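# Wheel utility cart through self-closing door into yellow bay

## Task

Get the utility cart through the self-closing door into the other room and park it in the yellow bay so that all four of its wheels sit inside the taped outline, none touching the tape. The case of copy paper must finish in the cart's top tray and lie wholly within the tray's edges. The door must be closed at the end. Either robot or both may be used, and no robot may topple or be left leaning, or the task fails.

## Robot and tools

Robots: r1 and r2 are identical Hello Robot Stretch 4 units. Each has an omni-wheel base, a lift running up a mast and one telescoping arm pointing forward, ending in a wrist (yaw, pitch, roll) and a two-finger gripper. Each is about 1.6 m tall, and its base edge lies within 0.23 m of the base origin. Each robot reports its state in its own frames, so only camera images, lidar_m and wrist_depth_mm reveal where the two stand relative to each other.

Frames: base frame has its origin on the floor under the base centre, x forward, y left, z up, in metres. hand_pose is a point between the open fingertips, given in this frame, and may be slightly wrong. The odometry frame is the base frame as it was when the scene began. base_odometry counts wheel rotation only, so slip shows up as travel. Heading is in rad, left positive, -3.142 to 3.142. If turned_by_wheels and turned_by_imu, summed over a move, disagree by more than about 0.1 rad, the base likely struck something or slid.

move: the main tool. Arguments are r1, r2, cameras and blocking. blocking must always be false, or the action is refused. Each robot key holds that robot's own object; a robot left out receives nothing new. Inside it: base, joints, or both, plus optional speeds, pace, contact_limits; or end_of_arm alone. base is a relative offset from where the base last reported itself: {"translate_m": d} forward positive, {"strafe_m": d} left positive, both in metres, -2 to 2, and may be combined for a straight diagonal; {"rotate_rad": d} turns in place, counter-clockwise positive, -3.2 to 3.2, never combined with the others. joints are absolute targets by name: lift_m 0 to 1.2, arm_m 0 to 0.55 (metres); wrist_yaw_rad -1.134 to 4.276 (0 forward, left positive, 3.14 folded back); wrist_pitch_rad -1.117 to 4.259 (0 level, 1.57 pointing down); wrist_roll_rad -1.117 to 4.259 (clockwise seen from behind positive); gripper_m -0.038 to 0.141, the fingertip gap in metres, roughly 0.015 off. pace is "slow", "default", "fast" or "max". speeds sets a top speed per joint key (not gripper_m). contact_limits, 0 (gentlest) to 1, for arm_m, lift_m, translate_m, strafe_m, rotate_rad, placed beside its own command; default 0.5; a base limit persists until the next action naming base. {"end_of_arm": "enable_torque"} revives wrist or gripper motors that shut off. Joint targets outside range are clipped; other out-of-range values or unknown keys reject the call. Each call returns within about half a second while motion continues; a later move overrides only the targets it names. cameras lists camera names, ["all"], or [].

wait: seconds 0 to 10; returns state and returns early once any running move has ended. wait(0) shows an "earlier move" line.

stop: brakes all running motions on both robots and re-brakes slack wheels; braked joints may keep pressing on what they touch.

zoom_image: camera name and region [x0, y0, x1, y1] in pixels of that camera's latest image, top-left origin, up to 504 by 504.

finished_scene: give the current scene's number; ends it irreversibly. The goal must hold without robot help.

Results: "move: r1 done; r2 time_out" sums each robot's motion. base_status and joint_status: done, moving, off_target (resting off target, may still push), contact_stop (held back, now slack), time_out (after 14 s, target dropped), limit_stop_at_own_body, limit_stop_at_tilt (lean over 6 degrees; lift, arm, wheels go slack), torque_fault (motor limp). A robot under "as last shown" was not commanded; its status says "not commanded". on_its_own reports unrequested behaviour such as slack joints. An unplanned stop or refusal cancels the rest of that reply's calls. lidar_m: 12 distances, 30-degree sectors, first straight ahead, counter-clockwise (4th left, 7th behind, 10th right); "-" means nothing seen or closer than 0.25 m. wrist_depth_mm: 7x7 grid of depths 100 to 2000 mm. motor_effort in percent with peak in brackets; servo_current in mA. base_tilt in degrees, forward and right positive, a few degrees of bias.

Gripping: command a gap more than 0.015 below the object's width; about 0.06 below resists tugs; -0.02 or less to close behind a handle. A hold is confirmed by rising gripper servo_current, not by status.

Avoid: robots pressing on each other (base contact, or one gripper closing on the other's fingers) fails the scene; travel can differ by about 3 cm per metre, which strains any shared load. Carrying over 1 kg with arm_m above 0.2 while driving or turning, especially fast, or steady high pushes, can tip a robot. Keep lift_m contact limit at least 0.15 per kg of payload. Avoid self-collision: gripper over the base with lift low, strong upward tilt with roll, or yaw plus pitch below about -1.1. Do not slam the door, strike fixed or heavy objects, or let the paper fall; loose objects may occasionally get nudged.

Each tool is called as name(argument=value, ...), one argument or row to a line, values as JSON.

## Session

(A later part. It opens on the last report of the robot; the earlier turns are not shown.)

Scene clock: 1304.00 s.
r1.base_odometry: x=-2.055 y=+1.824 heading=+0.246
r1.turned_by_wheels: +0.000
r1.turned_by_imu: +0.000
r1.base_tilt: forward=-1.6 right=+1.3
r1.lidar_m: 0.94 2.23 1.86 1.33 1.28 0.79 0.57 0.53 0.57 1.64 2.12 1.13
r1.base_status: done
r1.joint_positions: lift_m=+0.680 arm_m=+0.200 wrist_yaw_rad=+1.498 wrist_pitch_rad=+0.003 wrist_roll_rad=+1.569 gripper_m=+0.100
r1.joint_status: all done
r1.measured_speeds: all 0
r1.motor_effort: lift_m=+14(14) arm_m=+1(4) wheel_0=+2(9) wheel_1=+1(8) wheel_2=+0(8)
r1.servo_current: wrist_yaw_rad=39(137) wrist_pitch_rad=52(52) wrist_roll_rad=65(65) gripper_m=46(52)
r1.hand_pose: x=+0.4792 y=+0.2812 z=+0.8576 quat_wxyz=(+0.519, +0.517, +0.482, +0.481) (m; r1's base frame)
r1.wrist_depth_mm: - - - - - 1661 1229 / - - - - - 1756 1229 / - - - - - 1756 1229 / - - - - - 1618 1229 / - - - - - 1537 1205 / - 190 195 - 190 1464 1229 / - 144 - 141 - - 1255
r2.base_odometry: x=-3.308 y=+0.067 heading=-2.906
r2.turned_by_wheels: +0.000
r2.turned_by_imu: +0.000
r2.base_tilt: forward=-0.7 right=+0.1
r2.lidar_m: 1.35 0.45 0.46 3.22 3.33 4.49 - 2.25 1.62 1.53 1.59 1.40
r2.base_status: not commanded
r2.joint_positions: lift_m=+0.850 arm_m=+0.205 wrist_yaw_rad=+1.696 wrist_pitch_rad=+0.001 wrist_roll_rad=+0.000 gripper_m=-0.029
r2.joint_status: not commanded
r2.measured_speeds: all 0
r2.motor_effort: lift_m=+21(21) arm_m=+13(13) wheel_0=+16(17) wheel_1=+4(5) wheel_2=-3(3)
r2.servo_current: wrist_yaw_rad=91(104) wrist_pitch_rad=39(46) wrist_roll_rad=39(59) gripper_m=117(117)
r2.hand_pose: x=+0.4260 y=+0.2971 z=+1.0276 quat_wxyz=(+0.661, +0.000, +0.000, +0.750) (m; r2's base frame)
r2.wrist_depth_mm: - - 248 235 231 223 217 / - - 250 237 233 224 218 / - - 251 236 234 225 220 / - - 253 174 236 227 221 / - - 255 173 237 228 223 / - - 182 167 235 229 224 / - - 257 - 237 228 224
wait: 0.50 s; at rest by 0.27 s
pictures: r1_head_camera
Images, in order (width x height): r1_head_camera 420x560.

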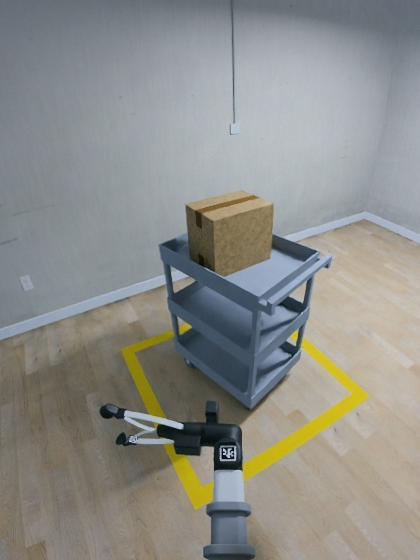

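move(
  r2={"base":{"strafe_m":0.165,"translate_m":-0.03},"joints":{"arm_m":0.185,"wrist_yaw_rad":1.53},"pace":"slow","speeds":{"wrist_yaw_rad":0.09,"arm_m":0.017}},
  blocking=false,
)

wait(
  seconds=5,
  cameras=["r2_head_camera"],
)

Scene clock: 1312.40 s.
move: r2 moving
r1: as last shown
r1.lidar_m: 0.95 2.25 1.85 1.31 1.27 0.76 0.56 0.52 0.56 1.64 2.13 1.14
r1.motor_effort: lift_m=+14(14) arm_m=-4(4) wheel_0=+2(2) wheel_1=+1(1) wheel_2=+0(0)
r1.servo_current: wrist_yaw_rad=39(65) wrist_pitch_rad=46(52) wrist_roll_rad=46(72) gripper_m=46(46)
r1.wrist_depth_mm: - - - - - 1708 1205 / - - - - - 1708 1182 / - - - - - 1708 1229 / - - - - - 1618 1255 / - - - - - 1499 1229 / - 190 195 - 189 1464 1229 / - 144 - 141 - - 1229
r2.base_odometry: x=-3.303 y=+0.055 heading=-2.904
r2.turned_by_wheels: +0.002
r2.turned_by_imu: +0.003
r2.base_tilt: forward=-0.7 right=+0.0
r2.lidar_m: 1.34 0.45 0.47 3.21 3.32 4.45 - 2.27 1.62 1.54 1.59 1.41
r2.base_status: translate_m moving; strafe_m moving
r2.joint_positions: lift_m=+0.850 arm_m=+0.197 wrist_yaw_rad=+1.680 wrist_pitch_rad=+0.001 wrist_roll_rad=+0.000 gripper_m=-0.029
r2.joint_status: arm_m moving; wrist_yaw_rad moving
r2.measured_speeds: translate_m=-0.009 strafe_m=+0.051 rotate_rad=-0.004 lift_m=+0.000 arm_m=-0.017 wrist_yaw_rad=-0.091 wrist_pitch_rad=+0.000 wrist_roll_rad=+0.000
r2.motor_effort: lift_m=+21(21) arm_m=-3(7) wheel_0=+4(15) wheel_1=+14(14) wheel_2=+10(10)
r2.servo_current: wrist_yaw_rad=325(345) wrist_pitch_rad=39(46) wrist_roll_rad=52(52) gripper_m=117(117)
r2.hand_pose: x=+0.4233 y=+0.2962 z=+1.0276 quat_wxyz=(+0.668, +0.000, +0.000, +0.745) (m; r2's base frame)
r2.wrist_depth_mm: - - 249 163 233 225 219 / - - 250 164 233 226 220 / - - 252 169 234 228 222 / - - 253 169 236 229 223 / - - 255 166 237 229 224 / - - 185 167 235 230 226 / - - 258 - 238 229 226
pictures: none

Scene clock: 1314.80 s.
earlier move: r2 off_target
r1.base_odometry: x=-2.055 y=+1.824 heading=+0.246
r1.turned_by_wheels: +0.000
r1.turned_by_imu: +0.000
r1.base_tilt: forward=-1.6 right=+1.3
r1.lidar_m: 0.94 2.24 1.89 1.30 1.30 0.78 0.57 0.53 0.57 1.65 2.15 1.15
r1.base_status: not commanded
r1.joint_positions: lift_m=+0.680 arm_m=+0.200 wrist_yaw_rad=+1.498 wrist_pitch_rad=+0.003 wrist_roll_rad=+1.569 gripper_m=+0.100
r1.joint_status: not commanded
r1.measured_speeds: all 0
r1.motor_effort: lift_m=+14(14) arm_m=-3(4) wheel_0=+1(2) wheel_1=+1(1) wheel_2=+0(0)
r1.servo_current: wrist_yaw_rad=52(65) wrist_pitch_rad=46(52) wrist_roll_rad=65(72) gripper_m=46(46)
r1.hand_pose: x=+0.4792 y=+0.2812 z=+0.8576 quat_wxyz=(+0.519, +0.517, +0.482, +0.481) (m; r1's base frame)
r1.wrist_depth_mm: - - - - - 1708 1205 / - - - - - 1708 1205 / - - - - - 1708 1205 / - - - - - 1661 1229 / - - - - - 1537 1229 / - 190 196 - 189 1499 1255 / - 143 - 140 - - 1255
r2.base_odometry: x=-3.241 y=-0.086 heading=-2.905
r2.turned_by_wheels: +0.000
r2.turned_by_imu: +0.003
r2.base_tilt: forward=-0.7 right=+0.0
r2.lidar_m: 0.97 0.45 1.96 3.05 3.15 4.25 - 2.49 1.75 1.70 1.73 1.46
r2.base_status: done
r2.joint_positions: lift_m=+0.850 arm_m=+0.185 wrist_yaw_rad=+1.553 wrist_pitch_rad=+0.001 wrist_roll_rad=+0.000 gripper_m=-0.029
r2.joint_status: wrist_yaw_rad off_target (ended at +1.555, target +1.530); the others done
r2.measured_speeds: translate_m=+0.000 strafe_m=+0.000 rotate_rad=+0.000 lift_m=+0.000 arm_m=+0.000 wrist_yaw_rad=-0.001 wrist_pitch_rad=+0.000 wrist_roll_rad=+0.000
r2.on_its_own: wrist_yaw_rad is at rest, and its servo_current (137 mA) is outside its rest range (0 to 104 mA)
r2.motor_effort: lift_m=+21(21) arm_m=-4(7) wheel_0=+7(15) wheel_1=+7(14) wheel_2=+11(12)
r2.servo_current: wrist_yaw_rad=137(371) wrist_pitch_rad=33(46) wrist_roll_rad=46(65) gripper_m=111(124)
r2.hand_pose: x=+0.4484 y=+0.2868 z=+1.0276 quat_wxyz=(+0.713, +0.000, +0.000, +0.701) (m; r2's base frame)
r2.wrist_depth_mm: - - 250 164 233 223 217 / - - 252 164 233 224 219 / - - 254 165 235 226 220 / - - 254 166 236 228 221 / - - 256 166 237 228 223 / - - 186 167 181 229 224 / - - 259 - 238 228 224
wait: 2.40 of 5 s (r2 has come to rest)
pictures: r2_head_camera
Images, in order (width x height): r2_head_camera 420x560.

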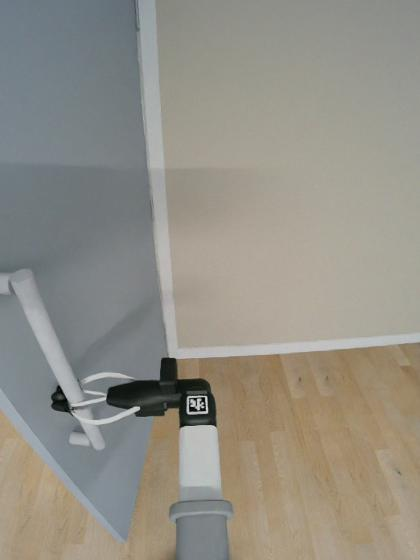

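move(
  r2={"base":{"strafe_m":0.32,"translate_m":0.03},"joints":{"arm_m":0.135,"wrist_yaw_rad":1.26},"pace":"slow","speeds":{"wrist_yaw_rad":0.09,"arm_m":0.017}},
  blocking=false,
)

wait(
  seconds=6,
  cameras=["r2_head_camera"],
)

wait(
  seconds=0.3,
)

move(
  r2={"base":{"strafe_m":0.279},"joints":{"arm_m":0.21,"wrist_yaw_rad":0.99},"pace":"slow","speeds":{"wrist_yaw_rad":0.1,"arm_m":0.03}},
  blocking=false,
)

wait(
  seconds=6,
  cameras=["r2_head_camera"],
)

Scene clock: 1321.57 s.
move: r2 moving
r1: as last shown
r1.lidar_m: 0.95 2.22 1.85 1.32 1.28 0.77 0.54 0.51 0.55 1.63 2.14 1.13
r1.servo_current: wrist_yaw_rad=39(59) wrist_pitch_rad=46(52) wrist_roll_rad=52(52) gripper_m=39(52)
r1.wrist_depth_mm: - - - - - 1661 1205 / - - - - - 1708 1205 / - - - - - 1756 1205 / - - - - - 1618 1255 / - - - - - 1576 1255 / - 190 196 - 190 1499 1229 / - 144 - 141 - - 1229
r2.base_odometry: x=-3.238 y=-0.100 heading=-2.904
r2.turned_by_wheels: +0.001
r2.turned_by_imu: +0.002
r2.base_tilt: forward=-0.6 right=+0.0
r2.lidar_m: 0.91 0.47 1.96 3.04 3.13 4.25 - 2.51 1.79 1.68 1.79 1.44
r2.base_status: translate_m moving; strafe_m moving
r2.joint_positions: lift_m=+0.850 arm_m=+0.177 wrist_yaw_rad=+1.516 wrist_pitch_rad=+0.001 wrist_roll_rad=+0.000 gripper_m=-0.029
r2.joint_status: arm_m moving; wrist_yaw_rad moving
r2.measured_speeds: translate_m=+0.005 strafe_m=+0.053 rotate_rad=-0.003 lift_m=+0.000 arm_m=-0.017 wrist_yaw_rad=-0.081 wrist_pitch_rad=+0.000 wrist_roll_rad=+0.000
r2.motor_effort: lift_m=+21(21) arm_m=-6(9) wheel_0=+1(8) wheel_1=+11(11) wheel_2=-3(9)
r2.servo_current: wrist_yaw_rad=163(169) wrist_pitch_rad=46(46) wrist_roll_rad=46(59) gripper_m=111(111)
r2.hand_pose: x=+0.4511 y=+0.2831 z=+1.0276 quat_wxyz=(+0.726, +0.000, +0.000, +0.687) (m; r2's base frame)
r2.wrist_depth_mm: - - 249 165 233 226 220 / - - 251 165 235 227 222 / - - 253 165 236 228 224 / - - 253 166 236 230 223 / - - 255 167 239 230 225 / - - 186 167 181 232 226 / - - 257 - 242 230 228
pictures: none

Scene clock: 1325.47 s.
earlier move: r2 done
r1.base_odometry: x=-2.055 y=+1.824 heading=+0.246
r1.turned_by_wheels: +0.000
r1.turned_by_imu: +0.000
r1.base_tilt: forward=-1.6 right=+1.2
r1.lidar_m: 0.94 2.24 1.90 1.33 1.29 0.78 0.55 0.52 0.58 1.61 2.12 1.14
r1.base_status: not commanded
r1.joint_positions: lift_m=+0.680 arm_m=+0.200 wrist_yaw_rad=+1.498 wrist_pitch_rad=+0.003 wrist_roll_rad=+1.569 gripper_m=+0.100
r1.joint_status: not commanded
r1.measured_speeds: all 0
r1.motor_effort: lift_m=+14(14) arm_m=-4(4) wheel_0=+1(2) wheel_1=+1(1) wheel_2=+0(0)
r1.servo_current: wrist_yaw_rad=46(78) wrist_pitch_rad=33(52) wrist_roll_rad=52(72) gripper_m=46(52)
r1.hand_pose: x=+0.4792 y=+0.2812 z=+0.8576 quat_wxyz=(+0.519, +0.517, +0.482, +0.481) (m; r1's base frame)
r1.wrist_depth_mm: - - - - - 1661 1205 / - - - - - 1708 1229 / - - - - - 1756 1205 / - - - - - 1661 1255 / - - - - - 1576 1229 / - 190 196 - 189 1464 1255 / - 144 - 141 - - 1229
r2.base_odometry: x=-3.194 y=-0.405 heading=-2.904
r2.turned_by_wheels: -0.001
r2.turned_by_imu: +0.003
r2.base_tilt: forward=-0.6 right=+0.0
r2.lidar_m: 0.68 0.48 1.91 2.72 2.83 3.84 - 2.92 2.10 2.01 1.94 1.43
r2.base_status: done
r2.joint_positions: lift_m=+0.850 arm_m=+0.135 wrist_yaw_rad=+1.258 wrist_pitch_rad=+0.001 wrist_roll_rad=+0.000 gripper_m=-0.029
r2.joint_status: all done
r2.measured_speeds: all 0
r2.motor_effort: lift_m=+21(21) arm_m=-8(13) wheel_0=-1(8) wheel_1=+0(13) wheel_2=+2(9)
r2.servo_current: wrist_yaw_rad=46(234) wrist_pitch_rad=39(46) wrist_roll_rad=52(59) gripper_m=104(117)
r2.hand_pose: x=+0.4780 y=+0.2476 z=+1.0276 quat_wxyz=(+0.808, +0.000, +0.000, +0.589) (m; r2's base frame)
r2.wrist_depth_mm: - - 250 161 233 225 220 / - - 252 163 235 226 220 / - - 253 166 236 228 222 / - - 254 165 238 229 223 / - - 255 166 239 229 224 / - - 185 167 180 229 227 / - - 257 - 239 230 227
wait: 3.90 of 6 s (r2 has come to rest)
pictures: r2_head_camera
Images, in order (width x height): r2_head_camera 420x560.

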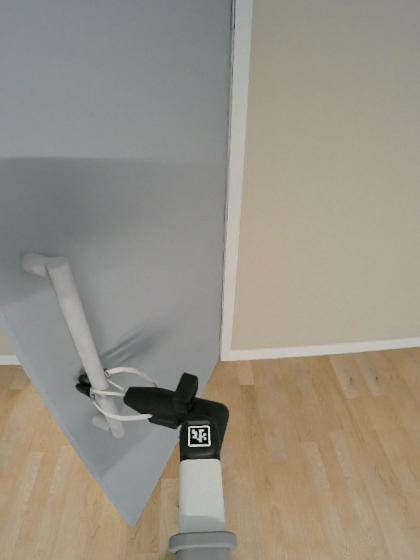

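Scene clock: 1325.77 s.
r1.base_odometry: x=-2.055 y=+1.824 heading=+0.246
r1.turned_by_wheels: +0.000
r1.turned_by_imu: +0.000
r1.base_tilt: forward=-1.6 right=+1.3
r1.lidar_m: 0.94 2.24 1.89 1.34 1.28 0.78 0.56 0.52 0.56 1.63 2.11 1.14
r1.base_status: not commanded
r1.joint_positions: lift_m=+0.680 arm_m=+0.200 wrist_yaw_rad=+1.498 wrist_pitch_rad=+0.003 wrist_roll_rad=+1.569 gripper_m=+0.100
r1.joint_status: not commanded
r1.measured_speeds: all 0
r1.motor_effort: lift_m=+14(14) arm_m=-4(4) wheel_0=+1(2) wheel_1=+1(1) wheel_2=+0(0)
r1.servo_current: wrist_yaw_rad=65(78) wrist_pitch_rad=39(52) wrist_roll_rad=46(72) gripper_m=46(52)
r1.hand_pose: x=+0.4792 y=+0.2812 z=+0.8576 quat_wxyz=(+0.519, +0.517, +0.482, +0.481) (m; r1's base frame)
r1.wrist_depth_mm: - - - - - 1708 1205 / - - - - - 1708 1205 / - - - - - 1756 1229 / - - - - - 1576 1229 / - - - - - 1576 1281 / - 189 195 - 189 1499 1229 / - 144 - 141 - - 1229
r2.base_odometry: x=-3.194 y=-0.405 heading=-2.904
r2.turned_by_wheels: +0.000
r2.turned_by_imu: +0.000
r2.base_tilt: forward=-0.6 right=+0.0
r2.lidar_m: 0.70 0.49 1.91 2.74 2.83 3.84 - 2.91 2.12 2.02 1.98 1.41
r2.base_status: done
r2.joint_positions: lift_m=+0.850 arm_m=+0.135 wrist_yaw_rad=+1.258 wrist_pitch_rad=+0.001 wrist_roll_rad=+0.000 gripper_m=-0.029
r2.joint_status: all done
r2.measured_speeds: all 0
r2.motor_effort: lift_m=+21(21) arm_m=-8(13) wheel_0=-1(8) wheel_1=+1(13) wheel_2=+2(9)
r2.servo_current: wrist_yaw_rad=59(234) wrist_pitch_rad=46(46) wrist_roll_rad=46(59) gripper_m=111(117)
r2.hand_pose: x=+0.4780 y=+0.2476 z=+1.0276 quat_wxyz=(+0.808, +0.000, +0.000, +0.589) (m; r2's base frame)
r2.wrist_depth_mm: - - 250 161 233 227 220 / - - 251 162 235 227 221 / - - 254 165 235 229 222 / - - 253 165 237 230 224 / - - 256 166 239 230 226 / - - 185 167 180 230 226 / - - 257 - 239 230 227
wait: 0.30 s; at rest by 0.27 s
pictures: none

Scene clock: 1326.27 s.
move: r2 moving
r1: as last shown
r1.lidar_m: 0.94 2.23 1.87 1.32 1.29 0.80 0.55 0.52 0.57 1.62 2.12 1.14
r1.motor_effort: lift_m=+14(14) arm_m=-3(4) wheel_0=+1(2) wheel_1=+1(1) wheel_2=+0(0)
r1.servo_current: wrist_yaw_rad=46(65) wrist_pitch_rad=46(46) wrist_roll_rad=65(65) gripper_m=39(46)
r1.wrist_depth_mm: - - - - - 1708 1205 / - - - - - 1756 1229 / - - - - - 1756 1255 / - - - - - 1661 1205 / - - - - - 1537 1229 / - 190 195 - 190 1499 1255 / - 144 - 141 - - 1229
r2.base_odometry: x=-3.191 y=-0.419 heading=-2.904
r2.turned_by_wheels: +0.001
r2.turned_by_imu: +0.001
r2.base_tilt: forward=-0.6 right=+0.1
r2.lidar_m: 0.71 0.51 1.87 2.72 2.78 3.82 - 2.94 2.13 2.02 1.95 1.41
r2.base_status: strafe_m moving
r2.joint_positions: lift_m=+0.850 arm_m=+0.149 wrist_yaw_rad=+1.232 wrist_pitch_rad=+0.001 wrist_roll_rad=+0.000 gripper_m=-0.029
r2.joint_status: arm_m moving; wrist_yaw_rad moving
r2.measured_speeds: translate_m=+0.000 strafe_m=+0.057 rotate_rad=+0.002 lift_m=+0.000 arm_m=+0.030 wrist_yaw_rad=-0.056 wrist_pitch_rad=+0.000 wrist_roll_rad=+0.000
r2.motor_effort: lift_m=+21(21) arm_m=+3(8) wheel_0=-1(6) wheel_1=+9(9) wheel_2=+2(3)
r2.servo_current: wrist_yaw_rad=150(150) wrist_pitch_rad=39(46) wrist_roll_rad=59(59) gripper_m=111(111)
r2.hand_pose: x=+0.4979 y=+0.2430 z=+1.0276 quat_wxyz=(+0.816, +0.000, +0.000, +0.578) (m; r2's base frame)
r2.wrist_depth_mm: - - 252 162 232 224 218 / - - 252 163 233 225 218 / - - 254 163 235 226 220 / - - 256 167 236 227 221 / - - 256 166 236 228 223 / - - 186 167 181 229 223 / - - 260 - 238 227 225
pictures: none

Scene clock: 1329.70 s.
earlier move: r2 done
r1.base_odometry: x=-2.055 y=+1.824 heading=+0.246
r1.turned_by_wheels: +0.000
r1.turned_by_imu: +0.000
r1.base_tilt: forward=-1.6 right=+1.3
r1.lidar_m: 0.95 2.22 1.88 1.34 1.30 0.78 0.55 0.53 0.55 1.56 2.13 1.13
r1.base_status: not commanded
r1.joint_positions: lift_m=+0.680 arm_m=+0.200 wrist_yaw_rad=+1.498 wrist_pitch_rad=+0.003 wrist_roll_rad=+1.569 gripper_m=+0.100
r1.joint_status: not commanded
r1.measured_speeds: all 0
r1.motor_effort: lift_m=+14(14) arm_m=-3(4) wheel_0=+2(2) wheel_1=+1(1) wheel_2=+0(1)
r1.servo_current: wrist_yaw_rad=46(72) wrist_pitch_rad=46(52) wrist_roll_rad=39(65) gripper_m=39(52)
r1.hand_pose: x=+0.4792 y=+0.2812 z=+0.8576 quat_wxyz=(+0.519, +0.517, +0.482, +0.481) (m; r1's base frame)
r1.wrist_depth_mm: - - - - - 1708 1182 / - - - - - 1708 1182 / - - - - - 1708 1229 / - - - - - 1661 1281 / - - - - - 1537 1229 / - 190 195 - 190 1464 1229 / - 144 - 141 - - 1229
r2.base_odometry: x=-3.129 y=-0.676 heading=-2.904
r2.turned_by_wheels: -0.001
r2.turned_by_imu: +0.005
r2.base_tilt: forward=-0.6 right=+0.1
r2.lidar_m: 0.58 0.60 1.92 2.44 2.55 3.46 - 3.26 2.39 2.29 1.95 1.32
r2.base_status: done
r2.joint_positions: lift_m=+0.850 arm_m=+0.210 wrist_yaw_rad=+0.986 wrist_pitch_rad=+0.001 wrist_roll_rad=+0.000 gripper_m=-0.029
r2.joint_status: all done
r2.measured_speeds: all 0
r2.motor_effort: lift_m=+21(21) arm_m=-3(14) wheel_0=-5(11) wheel_1=-1(12) wheel_2=+6(7)
r2.servo_current: wrist_yaw_rad=52(299) wrist_pitch_rad=39(46) wrist_roll_rad=39(65) gripper_m=111(117)
r2.hand_pose: x=+0.6131 y=+0.1921 z=+1.0276 quat_wxyz=(+0.881, +0.000, +0.000, +0.473) (m; r2's base frame)
r2.wrist_depth_mm: - - 250 162 234 225 220 / - - 250 163 234 225 222 / - - 252 164 236 229 223 / - - 254 165 236 229 223 / - - - 166 238 230 225 / - - 254 167 180 229 226 / - - 257 - 239 229 228
wait: 3.43 of 6 s (r2 has come to rest)
pictures: r2_head_camera
Images, in order (width x height): r2_head_camera 420x560.

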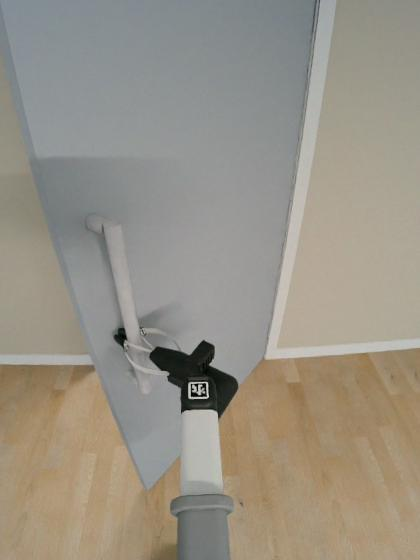

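Working well.

move(
  r2={"base":{"strafe_m":0.23},"joints":{"arm_m":0.302,"wrist_yaw_rad":0.775},"pace":"slow","speeds":{"wrist_yaw_rad":0.1,"arm_m":0.045}},
  blocking=false,
)

wait(
  seconds=6,
)

wait(
  seconds=0.3,
)

move(
  r2={"base":{"strafe_m":0.2},"joints":{"arm_m":0.436,"wrist_yaw_rad":0.524},"pace":"slow","speeds":{"wrist_yaw_rad":0.12,"arm_m":0.067}},
  blocking=false,
)

wait(
  seconds=6,
  cameras=["r2_head_camera"],
)

Scene clock: 1335.63 s.
move: r2 moving
r1: as last shown
r1.base_tilt: forward=-1.6 right=+1.2
r1.lidar_m: 0.96 2.22 1.88 1.32 1.29 0.78 0.55 0.52 0.58 1.53 2.10 1.12
r1.motor_effort: lift_m=+14(14) arm_m=-3(4) wheel_0=+2(2) wheel_1=+1(1) wheel_2=+0(0)
r1.servo_current: wrist_yaw_rad=52(52) wrist_pitch_rad=39(46) wrist_roll_rad=46(59) gripper_m=46(46)
r1.wrist_depth_mm: - - - - - 1661 1205 / - - - - - 1756 1229 / - - - - - 1708 1229 / - - - - - 1661 1255 / - - - - - 1576 1229 / - 190 195 - 189 1537 1229 / - 144 - 141 - - 1229
r2.base_odometry: x=-3.125 y=-0.690 heading=-2.903
r2.turned_by_wheels: +0.001
r2.turned_by_imu: +0.002
r2.base_tilt: forward=-0.7 right=+0.1
r2.lidar_m: 0.59 0.61 1.92 2.44 2.56 3.44 - 3.31 2.41 2.31 1.90 1.28
r2.base_status: strafe_m moving
r2.joint_positions: lift_m=+0.850 arm_m=+0.230 wrist_yaw_rad=+0.955 wrist_pitch_rad=+0.001 wrist_roll_rad=+0.000 gripper_m=-0.029
r2.joint_status: arm_m moving; wrist_yaw_rad moving
r2.measured_speeds: translate_m=+0.000 strafe_m=+0.057 rotate_rad=+0.001 lift_m=+0.000 arm_m=+0.045 wrist_yaw_rad=-0.067 wrist_pitch_rad=+0.000 wrist_roll_rad=+0.000
r2.motor_effort: lift_m=+21(21) arm_m=+5(9) wheel_0=+2(12) wheel_1=+9(9) wheel_2=+3(5)
r2.servo_current: wrist_yaw_rad=33(98) wrist_pitch_rad=52(52) wrist_roll_rad=59(59) gripper_m=104(111)
r2.hand_pose: x=+0.6389 y=+0.1848 z=+1.0276 quat_wxyz=(+0.888, +0.000, +0.000, +0.459) (m; r2's base frame)
r2.wrist_depth_mm: - - 252 162 233 224 216 / - - 253 165 233 225 219 / - - 255 165 235 226 220 / - - 256 166 236 229 221 / - - 257 166 237 229 222 / - - 186 167 180 228 224 / - - 260 - 237 227 224
pictures: none

Scene clock: 1338.63 s.
earlier move: r2 done
r1.base_odometry: x=-2.055 y=+1.824 heading=+0.246
r1.turned_by_wheels: +0.000
r1.turned_by_imu: +0.000
r1.base_tilt: forward=-1.6 right=+1.3
r1.lidar_m: 0.96 2.24 1.87 1.32 1.30 0.77 0.55 0.52 0.57 1.43 2.12 1.13
r1.base_status: not commanded
r1.joint_positions: lift_m=+0.680 arm_m=+0.200 wrist_yaw_rad=+1.498 wrist_pitch_rad=+0.003 wrist_roll_rad=+1.569 gripper_m=+0.100
r1.joint_status: not commanded
r1.measured_speeds: all 0
r1.motor_effort: lift_m=+14(14) arm_m=-4(4) wheel_0=+1(2) wheel_1=+1(1) wheel_2=+0(0)
r1.servo_current: wrist_yaw_rad=65(72) wrist_pitch_rad=39(52) wrist_roll_rad=39(78) gripper_m=46(52)
r1.hand_pose: x=+0.4792 y=+0.2812 z=+0.8576 quat_wxyz=(+0.519, +0.517, +0.482, +0.481) (m; r1's base frame)
r1.wrist_depth_mm: - - - - - 1618 1205 / - - - - - 1756 1229 / - - - - - 1756 1205 / - - - - - 1618 1229 / - - - - - 1537 1229 / - 190 195 - 189 1464 1255 / - 144 - 141 - - 1255
r2.base_odometry: x=-3.075 y=-0.899 heading=-2.905
r2.turned_by_wheels: -0.002
r2.turned_by_imu: -0.055
r2.base_tilt: forward=-0.6 right=+0.1
r2.lidar_m: 0.71 0.75 1.79 2.20 2.28 2.96 - 3.86 2.69 2.54 2.04 1.22
r2.base_status: done
r2.joint_positions: lift_m=+0.850 arm_m=+0.302 wrist_yaw_rad=+0.761 wrist_pitch_rad=+0.001 wrist_roll_rad=+0.000 gripper_m=-0.029
r2.joint_status: all done
r2.measured_speeds: all 0
r2.motor_effort: lift_m=+21(21) arm_m=-5(10) wheel_0=-10(20) wheel_1=-6(10) wheel_2=+5(7)
r2.servo_current: wrist_yaw_rad=72(117) wrist_pitch_rad=33(52) wrist_roll_rad=46(59) gripper_m=104(117)
r2.hand_pose: x=+0.7421 y=+0.1357 z=+1.0276 quat_wxyz=(+0.928, +0.000, +0.000, +0.372) (m; r2's base frame)
r2.wrist_depth_mm: - - 244 163 236 231 228 / - - 244 164 237 233 230 / - - 247 164 238 234 231 / - - 247 165 238 236 233 / - - 248 166 241 237 234 / - - 180 166 178 238 235 / - 1863 - - 243 239 236
wait: 3.00 of 6 s (r2 has come to rest)
pictures: none

Scene clock: 1338.93 s.
r1.base_odometry: x=-2.055 y=+1.824 heading=+0.246
r1.turned_by_wheels: +0.000
r1.turned_by_imu: +0.000
r1.base_tilt: forward=-1.6 right=+1.3
r1.lidar_m: 0.92 2.24 1.86 1.33 1.30 0.79 0.55 0.52 0.58 1.43 2.11 1.11
r1.base_status: not commanded
r1.joint_positions: lift_m=+0.680 arm_m=+0.200 wrist_yaw_rad=+1.498 wrist_pitch_rad=+0.003 wrist_roll_rad=+1.569 gripper_m=+0.100
r1.joint_status: not commanded
r1.measured_speeds: all 0
r1.motor_effort: lift_m=+14(14) arm_m=-3(4) wheel_0=+1(2) wheel_1=+1(1) wheel_2=+0(0)
r1.servo_current: wrist_yaw_rad=52(72) wrist_pitch_rad=46(52) wrist_roll_rad=59(78) gripper_m=39(52)
r1.hand_pose: x=+0.4792 y=+0.2812 z=+0.8576 quat_wxyz=(+0.519, +0.517, +0.482, +0.481) (m; r1's base frame)
r1.wrist_depth_mm: - - - - - 1661 1182 / - - - - - 1756 1205 / - - - - - 1808 1229 / - - - - - 1618 1229 / - - - - - 1537 1205 / - 190 195 - 189 1499 1229 / - 144 - 141 - - 1255
r2.base_odometry: x=-3.075 y=-0.899 heading=-2.905
r2.turned_by_wheels: +0.000
r2.turned_by_imu: +0.000
r2.base_tilt: forward=-0.6 right=+0.1
r2.lidar_m: 0.71 0.76 1.78 2.20 2.27 3.00 - 3.88 2.69 2.52 2.03 1.19
r2.base_status: done
r2.joint_positions: lift_m=+0.850 arm_m=+0.302 wrist_yaw_rad=+0.761 wrist_pitch_rad=+0.001 wrist_roll_rad=+0.000 gripper_m=-0.029
r2.joint_status: all done
r2.measured_speeds: all 0
r2.motor_effort: lift_m=+21(21) arm_m=-5(10) wheel_0=-9(20) wheel_1=-6(10) wheel_2=+5(7)
r2.servo_current: wrist_yaw_rad=85(117) wrist_pitch_rad=46(52) wrist_roll_rad=39(59) gripper_m=104(117)
r2.hand_pose: x=+0.7421 y=+0.1357 z=+1.0276 quat_wxyz=(+0.928, +0.000, +0.000, +0.372) (m; r2's base frame)
r2.wrist_depth_mm: - - 243 163 236 233 228 / - - 244 164 236 233 229 / - - 245 164 238 235 230 / - - 247 165 239 235 233 / - - 249 165 240 236 234 / - - 181 166 179 236 235 / - 1863 - - 243 239 236
wait: 0.30 s; at rest by 0.27 s
pictures: none

Scene clock: 1339.43 s.
move: r2 moving
r1: as last shown
r1.base_tilt: forward=-1.5 right=+1.2
r1.lidar_m: 0.92 2.23 1.88 1.34 1.30 0.77 0.55 0.52 0.56 1.41 2.13 1.12
r1.motor_effort: lift_m=+14(14) arm_m=-3(4) wheel_0=+2(2) wheel_1=+1(1) wheel_2=+0(0)
r1.servo_current: wrist_yaw_rad=39(52) wrist_pitch_rad=39(46) wrist_roll_rad=46(65) gripper_m=39(52)
r1.wrist_depth_mm: - - - - - 1661 1182 / - - - - - 1756 1205 / - - - - - 1808 1205 / - - - - - 1661 1255 / - - - - - 1618 1229 / - 189 196 - 189 1464 1255 / - 144 - 141 - - 1281
r2.base_odometry: x=-3.072 y=-0.913 heading=-2.905
r2.turned_by_wheels: +0.000
r2.turned_by_imu: +0.001
r2.base_tilt: forward=-0.6 right=+0.1
r2.lidar_m: 0.73 0.77 1.78 2.20 2.26 2.94 - 3.88 2.70 2.54 2.02 1.21
r2.base_status: strafe_m moving
r2.joint_positions: lift_m=+0.850 arm_m=+0.330 wrist_yaw_rad=+0.726 wrist_pitch_rad=+0.001 wrist_roll_rad=+0.000 gripper_m=-0.029
r2.joint_status: arm_m moving; wrist_yaw_rad moving
r2.measured_speeds: translate_m=+0.001 strafe_m=+0.056 rotate_rad=-0.004 lift_m=+0.000 arm_m=+0.067 wrist_yaw_rad=-0.113 wrist_pitch_rad=+0.000 wrist_roll_rad=+0.000
r2.motor_effort: lift_m=+21(21) arm_m=+8(8) wheel_0=-6(16) wheel_1=+8(8) wheel_2=+3(6)
r2.servo_current: wrist_yaw_rad=26(85) wrist_pitch_rad=39(46) wrist_roll_rad=46(52) gripper_m=111(111)
r2.hand_pose: x=+0.7748 y=+0.1261 z=+1.0276 quat_wxyz=(+0.935, +0.000, +0.000, +0.355) (m; r2's base frame)
r2.wrist_depth_mm: - - 246 162 236 231 227 / 1983 - 247 164 236 231 227 / - - 249 165 238 233 229 / - - 250 164 241 235 231 / - - 251 165 241 236 232 / - - 182 167 182 236 232 / - 141 - - 242 236 234
pictures: none

Scene clock: 1342.10 s.
earlier move: r2 done
r1.base_odometry: x=-2.055 y=+1.824 heading=+0.246
r1.turned_by_wheels: +0.000
r1.turned_by_imu: +0.000
r1.base_tilt: forward=-1.6 right=+1.3
r1.lidar_m: 0.95 2.24 1.88 1.32 1.29 0.79 0.55 0.52 0.55 1.31 2.13 1.13
r1.base_status: not commanded
r1.joint_positions: lift_m=+0.680 arm_m=+0.200 wrist_yaw_rad=+1.498 wrist_pitch_rad=+0.003 wrist_roll_rad=+1.569 gripper_m=+0.100
r1.joint_status: not commanded
r1.measured_speeds: all 0
r1.motor_effort: lift_m=+14(14) arm_m=-4(4) wheel_0=+2(2) wheel_1=+1(1) wheel_2=+0(0)
r1.servo_current: wrist_yaw_rad=78(78) wrist_pitch_rad=39(52) wrist_roll_rad=65(72) gripper_m=46(52)
r1.hand_pose: x=+0.4792 y=+0.2812 z=+0.8576 quat_wxyz=(+0.519, +0.517, +0.482, +0.481) (m; r1's base frame)
r1.wrist_depth_mm: - - - - - 1708 1182 / - - - - - 1756 1229 / - - - - - 1808 1255 / - - - - - 1618 1255 / - - - - - 1576 1229 / - 190 196 - 189 1537 1281 / - 144 - 141 - - 1255
r2.base_odometry: x=-3.029 y=-1.093 heading=-2.906
r2.turned_by_wheels: -0.001
r2.turned_by_imu: -0.038
r2.base_tilt: forward=-0.6 right=+0.1
r2.lidar_m: 0.85 1.32 1.72 1.99 2.03 2.61 - 4.37 2.98 2.75 2.11 1.19
r2.base_status: done
r2.joint_positions: lift_m=+0.850 arm_m=+0.436 wrist_yaw_rad=+0.517 wrist_pitch_rad=+0.001 wrist_roll_rad=+0.000 gripper_m=-0.029
r2.joint_status: all done
r2.measured_speeds: all 0
r2.motor_effort: lift_m=+21(21) arm_m=-4(8) wheel_0=-12(22) wheel_1=-3(9) wheel_2=+4(6)
r2.servo_current: wrist_yaw_rad=52(130) wrist_pitch_rad=33(46) wrist_roll_rad=46(59) gripper_m=104(111)
r2.hand_pose: x=+0.9009 y=+0.0665 z=+1.0276 quat_wxyz=(+0.967, +0.000, +0.001, +0.256) (m; r2's base frame)
r2.wrist_depth_mm: - - 240 163 239 239 240 / - - 242 164 240 240 240 / - - 244 165 242 243 242 / - - 245 166 243 243 243 / - - 246 167 245 245 245 / - - 180 167 180 245 246 / - - 159 - 248 247 248
wait: 2.67 of 6 s (r2 has come to rest)
pictures: r2_head_camera
Images, in order (width x height): r2_head_camera 420x560.

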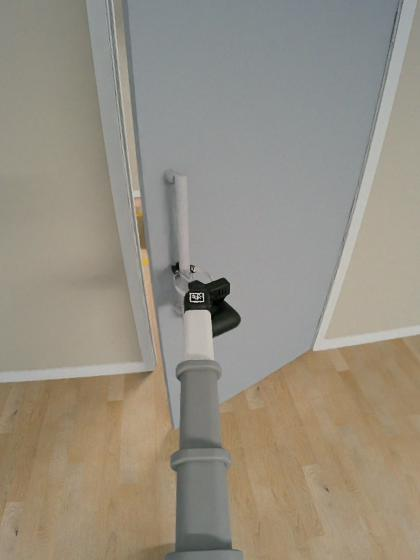

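move(
  r2={"base":{"translate_m":0.161,"strafe_m":0.179},"joints":{"wrist_yaw_rad":0.36},"pace":"slow","speeds":{"wrist_yaw_rad":0.08}},
  blocking=false,
)

wait(
  seconds=6,
  cameras=["r2_head_camera"],
)

Scene clock: 1359.33 s.
move: r2 moving
r1: as last shown
r1.lidar_m: 0.95 2.24 1.87 1.33 1.28 0.78 0.57 0.52 0.57 1.26 2.16 1.13
r1.motor_effort: lift_m=+14(14) arm_m=-3(4) wheel_0=+1(2) wheel_1=+1(1) wheel_2=+0(0)
r1.servo_current: wrist_yaw_rad=52(65) wrist_pitch_rad=39(46) wrist_roll_rad=39(59) gripper_m=46(46)
r1.wrist_depth_mm: - - - - - 1708 1182 / - - - - - 1708 1205 / - - - - - 1808 1229 / - - - - - 1618 1229 / - - - - - 1537 1255 / - 190 195 - 190 1499 1255 / - 144 - 141 - - 1205
r2.base_odometry: x=-3.035 y=-1.105 heading=-2.907
r2.turned_by_wheels: -0.001
r2.turned_by_imu: +0.000
r2.base_tilt: forward=-0.6 right=+0.0
r2.lidar_m: 0.85 1.30 1.69 1.99 2.05 2.61 - 4.40 2.95 2.75 2.08 1.16
r2.base_status: translate_m moving; strafe_m moving
r2.joint_positions: lift_m=+0.850 arm_m=+0.436 wrist_yaw_rad=+0.490 wrist_pitch_rad=+0.001 wrist_roll_rad=+0.000 gripper_m=-0.029
r2.joint_status: wrist_yaw_rad moving
r2.measured_speeds: translate_m=+0.034 strafe_m=+0.038 rotate_rad=+0.001 lift_m=+0.000 arm_m=+0.000 wrist_yaw_rad=-0.077 wrist_pitch_rad=+0.000 wrist_roll_rad=+0.000
r2.motor_effort: lift_m=+21(21) arm_m=-5(5) wheel_0=-10(15) wheel_1=+3(5) wheel_2=-1(5)
r2.servo_current: wrist_yaw_rad=13(78) wrist_pitch_rad=39(46) wrist_roll_rad=46(59) gripper_m=111(111)
r2.hand_pose: x=+0.9026 y=+0.0586 z=+1.0276 quat_wxyz=(+0.970, +0.000, +0.001, +0.243) (m; r2's base frame)
r2.wrist_depth_mm: - - 240 162 240 240 241 / - - 241 163 242 242 242 / - - 243 164 243 243 244 / - - 244 165 245 244 244 / - - 245 166 246 246 246 / - - 183 167 179 248 248 / - 120 248 - 249 249 248
pictures: none

Scene clock: 1362.50 s.
earlier move: r2 done
r1.base_odometry: x=-2.055 y=+1.824 heading=+0.246
r1.turned_by_wheels: +0.000
r1.turned_by_imu: +0.000
r1.base_tilt: forward=-1.6 right=+1.3
r1.lidar_m: 0.93 2.24 1.84 1.32 1.29 0.79 0.56 0.52 0.55 1.14 2.11 1.15
r1.base_status: not commanded
r1.joint_positions: lift_m=+0.680 arm_m=+0.200 wrist_yaw_rad=+1.498 wrist_pitch_rad=+0.003 wrist_roll_rad=+1.569 gripper_m=+0.100
r1.joint_status: not commanded
r1.measured_speeds: all 0
r1.motor_effort: lift_m=+14(14) arm_m=-3(4) wheel_0=+1(2) wheel_1=+1(1) wheel_2=+0(0)
r1.servo_current: wrist_yaw_rad=65(72) wrist_pitch_rad=52(52) wrist_roll_rad=52(65) gripper_m=39(52)
r1.hand_pose: x=+0.4792 y=+0.2812 z=+0.8576 quat_wxyz=(+0.519, +0.517, +0.482, +0.481) (m; r1's base frame)
r1.wrist_depth_mm: - - - - - 1756 1205 / - - - - - 1756 1205 / - - - - - 1708 1229 / - - - - - 1661 1255 / - - - - - 1537 1255 / - 190 195 - 189 1464 1255 / - 144 - 141 - - 1229
r2.base_odometry: x=-3.144 y=-1.305 heading=-2.907
r2.turned_by_wheels: +0.000
r2.turned_by_imu: -0.068
r2.base_tilt: forward=-0.5 right=+0.1
r2.lidar_m: 0.86 1.13 1.37 1.81 1.84 2.26 - 4.77 3.24 2.91 1.98 1.10
r2.base_status: done
r2.joint_positions: lift_m=+0.850 arm_m=+0.436 wrist_yaw_rad=+0.352 wrist_pitch_rad=+0.001 wrist_roll_rad=+0.000 gripper_m=-0.029
r2.joint_status: all done
r2.measured_speeds: all 0
r2.motor_effort: lift_m=+21(21) arm_m=-6(6) wheel_0=-13(26) wheel_1=-2(7) wheel_2=+2(10)
r2.servo_current: wrist_yaw_rad=65(85) wrist_pitch_rad=39(46) wrist_roll_rad=39(65) gripper_m=104(111)
r2.hand_pose: x=+0.9079 y=+0.0174 z=+1.0276 quat_wxyz=(+0.985, +0.000, +0.001, +0.175) (m; r2's base frame)
r2.wrist_depth_mm: - - 240 163 241 242 243 / - - 242 164 244 243 244 / - - 242 164 243 246 246 / - - 244 165 246 247 247 / - - 245 167 247 248 249 / - - 181 165 180 249 251 / - - 249 - 250 249 251
wait: 3.17 of 6 s (r2 has come to rest)
pictures: r2_head_camera
Images, in order (width x height): r2_head_camera 420x560.

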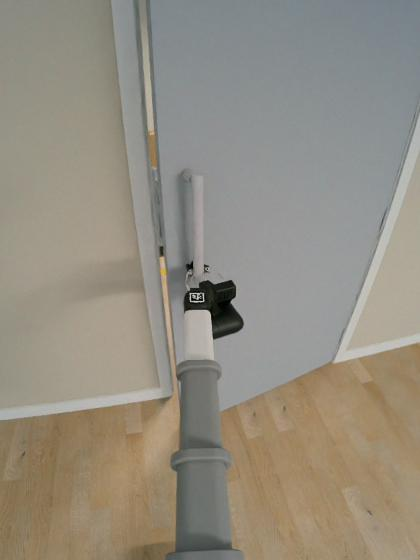

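move(
  r2={"base":{"translate_m":0.10,"strafe_m":0.055},"joints":{"wrist_yaw_rad":0.29},"pace":"slow","speeds":{"wrist_yaw_rad":0.06}},
  blocking=false,
)

wait(
  seconds=6,
  cameras=["r2_head_camera"],
)

Scene clock: 1371.27 s.
move: r2 moving
r1: as last shown
r1.lidar_m: 0.95 2.22 1.89 1.33 1.29 0.79 0.56 0.53 0.56 1.13 2.12 1.13
r1.servo_current: wrist_yaw_rad=33(78) wrist_pitch_rad=39(52) wrist_roll_rad=39(72) gripper_m=46(46)
r1.wrist_depth_mm: - - - - - 1661 1205 / - - - - - 1756 1205 / - - - - - 1808 1229 / - - - - - 1618 1229 / - - - - - 1537 1229 / - 190 196 - 189 1499 1255 / - 144 - 141 - - 1255
r2.base_odometry: x=-3.154 y=-1.314 heading=-2.907
r2.turned_by_wheels: +0.000
r2.turned_by_imu: +0.000
r2.base_tilt: forward=-0.6 right=+0.0
r2.lidar_m: 0.85 1.12 1.36 1.80 1.82 2.25 - 4.78 3.23 2.93 1.93 1.09
r2.base_status: translate_m moving; strafe_m moving
r2.joint_positions: lift_m=+0.850 arm_m=+0.436 wrist_yaw_rad=+0.335 wrist_pitch_rad=+0.001 wrist_roll_rad=+0.000 gripper_m=-0.029
r2.joint_status: wrist_yaw_rad moving
r2.measured_speeds: translate_m=+0.045 strafe_m=+0.027 rotate_rad=-0.007 lift_m=+0.000 arm_m=+0.000 wrist_yaw_rad=-0.064 wrist_pitch_rad=+0.000 wrist_roll_rad=+0.000
r2.motor_effort: lift_m=+21(21) arm_m=-6(6) wheel_0=-4(12) wheel_1=+3(4) wheel_2=-4(5)
r2.servo_current: wrist_yaw_rad=33(78) wrist_pitch_rad=46(46) wrist_roll_rad=46(52) gripper_m=104(111)
r2.hand_pose: x=+0.9081 y=+0.0122 z=+1.0276 quat_wxyz=(+0.986, +0.000, +0.001, +0.167) (m; r2's base frame)
r2.wrist_depth_mm: - 477 240 162 242 242 - / - 477 242 163 243 244 245 / - 473 242 166 244 246 246 / - 477 243 164 245 247 247 / - 484 246 167 247 248 249 / - - 185 167 180 249 250 / - - 248 - 250 250 252
pictures: none

Scene clock: 1373.07 s.
earlier move: r2 done
r1.base_odometry: x=-2.055 y=+1.824 heading=+0.246
r1.turned_by_wheels: +0.000
r1.turned_by_imu: +0.000
r1.base_tilt: forward=-1.6 right=+1.3
r1.lidar_m: 0.94 2.24 1.88 1.34 1.29 0.76 0.56 0.53 0.58 1.03 2.14 1.14
r1.base_status: not commanded
r1.joint_positions: lift_m=+0.680 arm_m=+0.200 wrist_yaw_rad=+1.498 wrist_pitch_rad=+0.003 wrist_roll_rad=+1.569 gripper_m=+0.100
r1.joint_status: not commanded
r1.measured_speeds: all 0
r1.motor_effort: lift_m=+14(14) arm_m=-4(4) wheel_0=+2(2) wheel_1=+1(1) wheel_2=+0(0)
r1.servo_current: wrist_yaw_rad=46(78) wrist_pitch_rad=52(52) wrist_roll_rad=59(72) gripper_m=39(52)
r1.hand_pose: x=+0.4792 y=+0.2812 z=+0.8576 quat_wxyz=(+0.519, +0.517, +0.482, +0.481) (m; r1's base frame)
r1.wrist_depth_mm: - - - - - 1618 1160 / - - - - - 1661 1229 / - - - - - 1756 1182 / - - - - - 1661 1229 / - - - - - 1576 1255 / - 190 195 - 190 1499 1255 / - 144 - 141 - - 1255
r2.base_odometry: x=-3.229 y=-1.381 heading=-2.907
r2.turned_by_wheels: +0.000
r2.turned_by_imu: +0.000
r2.base_tilt: forward=-0.6 right=+0.1
r2.lidar_m: 0.85 1.01 1.25 1.78 1.81 2.21 - 4.88 3.29 2.95 1.77 1.06
r2.base_status: done
r2.joint_positions: lift_m=+0.850 arm_m=+0.436 wrist_yaw_rad=+0.289 wrist_pitch_rad=+0.001 wrist_roll_rad=+0.000 gripper_m=-0.029
r2.joint_status: all done
r2.measured_speeds: all 0
r2.motor_effort: lift_m=+21(21) arm_m=-6(6) wheel_0=-3(12) wheel_1=+0(7) wheel_2=+3(13)
r2.servo_current: wrist_yaw_rad=52(85) wrist_pitch_rad=39(52) wrist_roll_rad=46(59) gripper_m=98(117)
r2.hand_pose: x=+0.9084 y=-0.0016 z=+1.0276 quat_wxyz=(+0.990, +0.000, +0.001, +0.144) (m; r2's base frame)
r2.wrist_depth_mm: 377 366 243 161 237 236 235 / 379 366 244 163 240 237 236 / 384 368 247 166 240 239 237 / 387 370 247 165 243 241 238 / 389 373 250 166 244 241 240 / 389 373 184 167 181 242 241 / 394 377 251 - 246 243 243
wait: 1.80 of 6 s (r2 has come to rest)
pictures: r2_head_camera
Images, in order (width x height): r2_head_camera 420x560.

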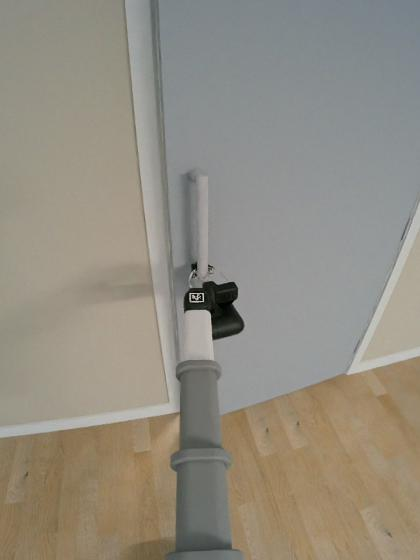

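move(
  r2={"base":{"translate_m":0.08,"strafe_m":0.037},"joints":{"wrist_yaw_rad":0.25},"pace":"slow","speeds":{"wrist_yaw_rad":0.06},"contact_limits":{"translate_m":0.2}},
  blocking=false,
)

wait(
  seconds=6,
  cameras=["r2_head_camera","r2_wrist_camera"],
)

Scene clock: 1379.33 s.
move: r2 moving
r1: as last shown
r1.base_tilt: forward=-1.5 right=+1.2
r1.lidar_m: 0.95 2.21 1.86 1.33 1.30 0.76 0.57 0.52 0.56 1.01 2.14 1.13
r1.motor_effort: lift_m=+14(14) arm_m=-4(4) wheel_0=+1(2) wheel_1=+1(1) wheel_2=+0(0)
r1.servo_current: wrist_yaw_rad=26(52) wrist_pitch_rad=52(52) wrist_roll_rad=46(52) gripper_m=39(46)
r1.wrist_depth_mm: - - - - - 1661 1182 / - - - - - 1708 1205 / - - - - - 1708 1182 / - - - - - 1661 1205 / - - - - - 1576 1229 / - 190 196 - 190 1499 1255 / - 144 - 141 - - 1308
r2.base_odometry: x=-3.239 y=-1.390 heading=-2.907
r2.turned_by_wheels: +0.000
r2.turned_by_imu: +0.001
r2.base_tilt: forward=-0.6 right=+0.1
r2.lidar_m: 0.83 1.00 1.22 1.76 1.77 2.18 - 4.86 3.29 2.96 1.72 1.03
r2.base_status: translate_m moving; strafe_m moving
r2.joint_positions: lift_m=+0.850 arm_m=+0.436 wrist_yaw_rad=+0.266 wrist_pitch_rad=+0.001 wrist_roll_rad=+0.000 gripper_m=-0.029
r2.joint_status: wrist_yaw_rad moving
r2.measured_speeds: translate_m=+0.048 strafe_m=+0.022 rotate_rad=+0.002 lift_m=+0.000 arm_m=+0.000 wrist_yaw_rad=-0.063 wrist_pitch_rad=+0.000 wrist_roll_rad=+0.000
r2.motor_effort: lift_m=+21(21) arm_m=-6(6) wheel_0=+3(6) wheel_1=+5(6) wheel_2=-6(6)
r2.servo_current: wrist_yaw_rad=33(72) wrist_pitch_rad=46(52) wrist_roll_rad=52(52) gripper_m=98(104)
r2.contact_limits: translate_m 0.2
r2.hand_pose: x=+0.9083 y=-0.0084 z=+1.0276 quat_wxyz=(+0.991, +0.000, +0.001, +0.133) (m; r2's base frame)
r2.wrist_depth_mm: 359 349 242 162 238 236 236 / 362 351 243 163 240 238 236 / 364 355 246 164 241 240 238 / 368 357 246 164 243 240 240 / 373 357 248 167 244 243 241 / 373 364 185 166 179 245 243 / 377 364 251 - 247 244 244
pictures: none

Scene clock: 1380.90 s.
earlier move: r2 done
r1.base_odometry: x=-2.055 y=+1.824 heading=+0.246
r1.turned_by_wheels: +0.000
r1.turned_by_imu: +0.000
r1.base_tilt: forward=-1.6 right=+1.3
r1.lidar_m: 0.92 2.22 1.87 1.31 1.28 0.78 0.56 0.53 0.57 0.92 2.14 1.14
r1.base_status: not commanded
r1.joint_positions: lift_m=+0.680 arm_m=+0.200 wrist_yaw_rad=+1.498 wrist_pitch_rad=+0.003 wrist_roll_rad=+1.569 gripper_m=+0.100
r1.joint_status: not commanded
r1.measured_speeds: all 0
r1.motor_effort: lift_m=+14(15) arm_m=-4(4) wheel_0=+1(2) wheel_1=+1(1) wheel_2=+0(1)
r1.servo_current: wrist_yaw_rad=39(65) wrist_pitch_rad=46(52) wrist_roll_rad=52(59) gripper_m=46(46)
r1.hand_pose: x=+0.4792 y=+0.2812 z=+0.8576 quat_wxyz=(+0.519, +0.517, +0.482, +0.481) (m; r1's base frame)
r1.wrist_depth_mm: - - - - - 1618 1205 / - - - - - 1708 1205 / - - - - - 1708 1205 / - - - - - 1661 1229 / - - - - - 1576 1255 / - 190 195 - 189 1499 1229 / - 144 - 141 - - 1255
r2.base_odometry: x=-3.298 y=-1.436 heading=-2.907
r2.turned_by_wheels: -0.001
r2.turned_by_imu: -0.001
r2.base_tilt: forward=-0.6 right=+0.1
r2.lidar_m: 0.86 0.92 1.17 1.76 1.79 2.16 - 4.96 3.31 2.99 1.63 1.02
r2.base_status: done
r2.joint_positions: lift_m=+0.850 arm_m=+0.436 wrist_yaw_rad=+0.249 wrist_pitch_rad=+0.001 wrist_roll_rad=+0.000 gripper_m=-0.029
r2.joint_status: all done
r2.measured_speeds: all 0
r2.motor_effort: lift_m=+21(21) arm_m=-6(6) wheel_0=-5(8) wheel_1=-2(8) wheel_2=+2(12)
r2.servo_current: wrist_yaw_rad=39(72) wrist_pitch_rad=39(52) wrist_roll_rad=39(52) gripper_m=98(111)
r2.contact_limits: translate_m 0.2
r2.hand_pose: x=+0.9081 y=-0.0137 z=+1.0276 quat_wxyz=(+0.992, +0.000, +0.001, +0.124) (m; r2's base frame)
r2.wrist_depth_mm: 277 257 245 161 236 232 228 / 278 258 247 162 237 232 229 / 281 259 249 166 238 235 229 / 282 262 251 164 241 236 232 / 283 263 253 167 242 237 233 / 286 265 251 167 179 236 235 / 289 281 256 - 242 237 236
wait: 1.57 of 6 s (r2 has come to rest)
pictures: r2_head_camera, r2_wrist_camera
Images, in order (width x height): r2_head_camera 420x560, r2_wrist_camera 616x392.

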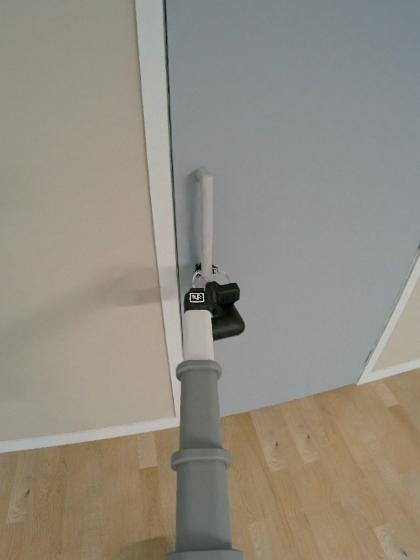

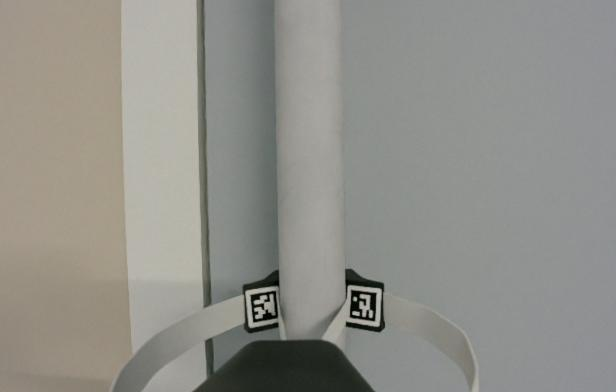

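move(
  r2={"base":{"translate_m":0.05,"strafe_m":0.012},"pace":"slow","contact_limits":{"translate_m":0.1}},
  blocking=false,
)

wait(
  seconds=4,
  cameras=["r2_wrist_camera"],
)

Scene clock: 1385.53 s.
move: r2 moving
r1: as last shown
r1.lidar_m: 0.94 2.23 1.87 1.32 1.30 0.76 0.57 0.53 0.56 0.89 2.12 1.13
r1.motor_effort: lift_m=+14(14) arm_m=-4(4) wheel_0=+1(2) wheel_1=+1(1) wheel_2=+0(0)
r1.servo_current: wrist_yaw_rad=46(59) wrist_pitch_rad=39(46) wrist_roll_rad=46(65) gripper_m=39(52)
r1.wrist_depth_mm: - - - - - 1661 1160 / - - - - - 1756 1229 / - - - - - 1708 1229 / - - - - - 1661 1205 / - - - - - 1576 1255 / - 190 195 - 190 1499 1281 / - 144 - 141 - - 1255
r2.base_odometry: x=-3.309 y=-1.442 heading=-2.908
r2.turned_by_wheels: +0.000
r2.turned_by_imu: +0.000
r2.base_tilt: forward=-0.7 right=+0.1
r2.lidar_m: 0.85 0.91 1.10 1.76 1.78 2.22 - 4.98 3.30 2.98 1.60 1.01
r2.base_status: translate_m moving; strafe_m moving
r2.joint_positions: lift_m=+0.850 arm_m=+0.436 wrist_yaw_rad=+0.249 wrist_pitch_rad=+0.001 wrist_roll_rad=+0.000 gripper_m=-0.029
r2.joint_status: not commanded
r2.measured_speeds: translate_m=+0.049 strafe_m=+0.012 rotate_rad=-0.002 lift_m=+0.000 arm_m=+0.000 wrist_yaw_rad=+0.000 wrist_pitch_rad=+0.000 wrist_roll_rad=+0.000
r2.motor_effort: lift_m=+21(21) arm_m=-6(6) wheel_0=-2(6) wheel_1=+4(5) wheel_2=-7(8)
r2.servo_current: wrist_yaw_rad=46(59) wrist_pitch_rad=39(46) wrist_roll_rad=52(59) gripper_m=104(104)
r2.contact_limits: translate_m 0.1
r2.hand_pose: x=+0.9081 y=-0.0137 z=+1.0276 quat_wxyz=(+0.992, +0.000, +0.001, +0.124) (m; r2's base frame)
r2.wrist_depth_mm: 264 245 244 160 235 231 227 / 267 246 247 161 236 230 228 / 268 248 248 165 238 232 229 / 271 249 250 164 239 234 230 / 272 252 250 165 242 235 232 / 274 254 183 166 181 236 234 / 276 254 254 - 243 236 235
pictures: none

Scene clock: 1386.73 s.
earlier move: r2 contact_stop
r1.base_odometry: x=-2.055 y=+1.824 heading=+0.246
r1.turned_by_wheels: +0.000
r1.turned_by_imu: +0.000
r1.base_tilt: forward=-1.6 right=+1.3
r1.lidar_m: 0.92 2.23 1.88 1.33 1.28 0.78 0.56 0.51 0.57 0.88 2.14 1.14
r1.base_status: not commanded
r1.joint_positions: lift_m=+0.680 arm_m=+0.200 wrist_yaw_rad=+1.498 wrist_pitch_rad=+0.003 wrist_roll_rad=+1.569 gripper_m=+0.100
r1.joint_status: not commanded
r1.measured_speeds: all 0
r1.motor_effort: lift_m=+14(14) arm_m=-3(4) wheel_0=+1(2) wheel_1=+1(1) wheel_2=+0(1)
r1.servo_current: wrist_yaw_rad=59(59) wrist_pitch_rad=39(52) wrist_roll_rad=65(65) gripper_m=46(52)
r1.hand_pose: x=+0.4792 y=+0.2812 z=+0.8576 quat_wxyz=(+0.519, +0.517, +0.482, +0.481) (m; r1's base frame)
r1.wrist_depth_mm: - - - - - 1708 1182 / - - - - - 1756 1205 / - - - - - 1708 1229 / - - - - - 1618 1205 / - - - - - 1537 1255 / - 190 195 - 189 1464 1255 / - 143 - 141 - - 1281
r2.base_odometry: x=-3.331 y=-1.455 heading=-2.918
r2.turned_by_wheels: -0.010
r2.turned_by_imu: -0.013
r2.base_tilt: forward=-0.7 right=+0.1
r2.lidar_m: 0.84 0.86 1.07 1.76 1.79 2.14 4.14 5.00 3.34 2.97 1.60 0.98
r2.base_status: translate_m contact_stop (by the wheels' count: +0.037 of +0.050); strafe_m contact_stop (by the wheels' count: +0.011 of +0.012)
r2.joint_positions: lift_m=+0.850 arm_m=+0.436 wrist_yaw_rad=+0.248 wrist_pitch_rad=+0.001 wrist_roll_rad=+0.000 gripper_m=-0.029
r2.joint_status: not commanded
r2.measured_speeds: all 0
r2.on_its_own: the wheels are slack since a contact_stop
r2.motor_effort: lift_m=+21(21) arm_m=+5(6) wheel_0=+0(6) wheel_1=+0(5) wheel_2=+0(21)
r2.servo_current: wrist_yaw_rad=52(59) wrist_pitch_rad=39(52) wrist_roll_rad=39(59) gripper_m=72(104)
r2.contact_limits: translate_m 0.1
r2.hand_pose: x=+0.9078 y=-0.0141 z=+1.0276 quat_wxyz=(+0.992, +0.000, +0.001, +0.123) (m; r2's base frame)
r2.wrist_depth_mm: 238 222 229 146 220 214 211 / 240 222 232 147 220 216 212 / 241 224 232 148 222 217 213 / 243 224 233 148 223 218 215 / 245 225 236 149 225 219 216 / 247 227 185 150 181 220 217 / 248 229 236 - 227 220 219
wait: 1.20 of 4 s (r2 has come to rest)
pictures: r2_wrist_camera
Images, in order (width x height): r2_wrist_camera 616x392.

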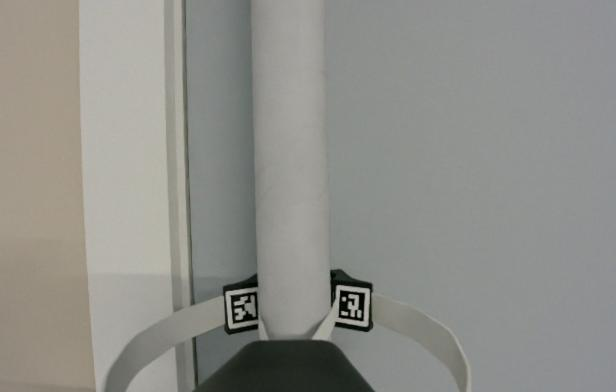

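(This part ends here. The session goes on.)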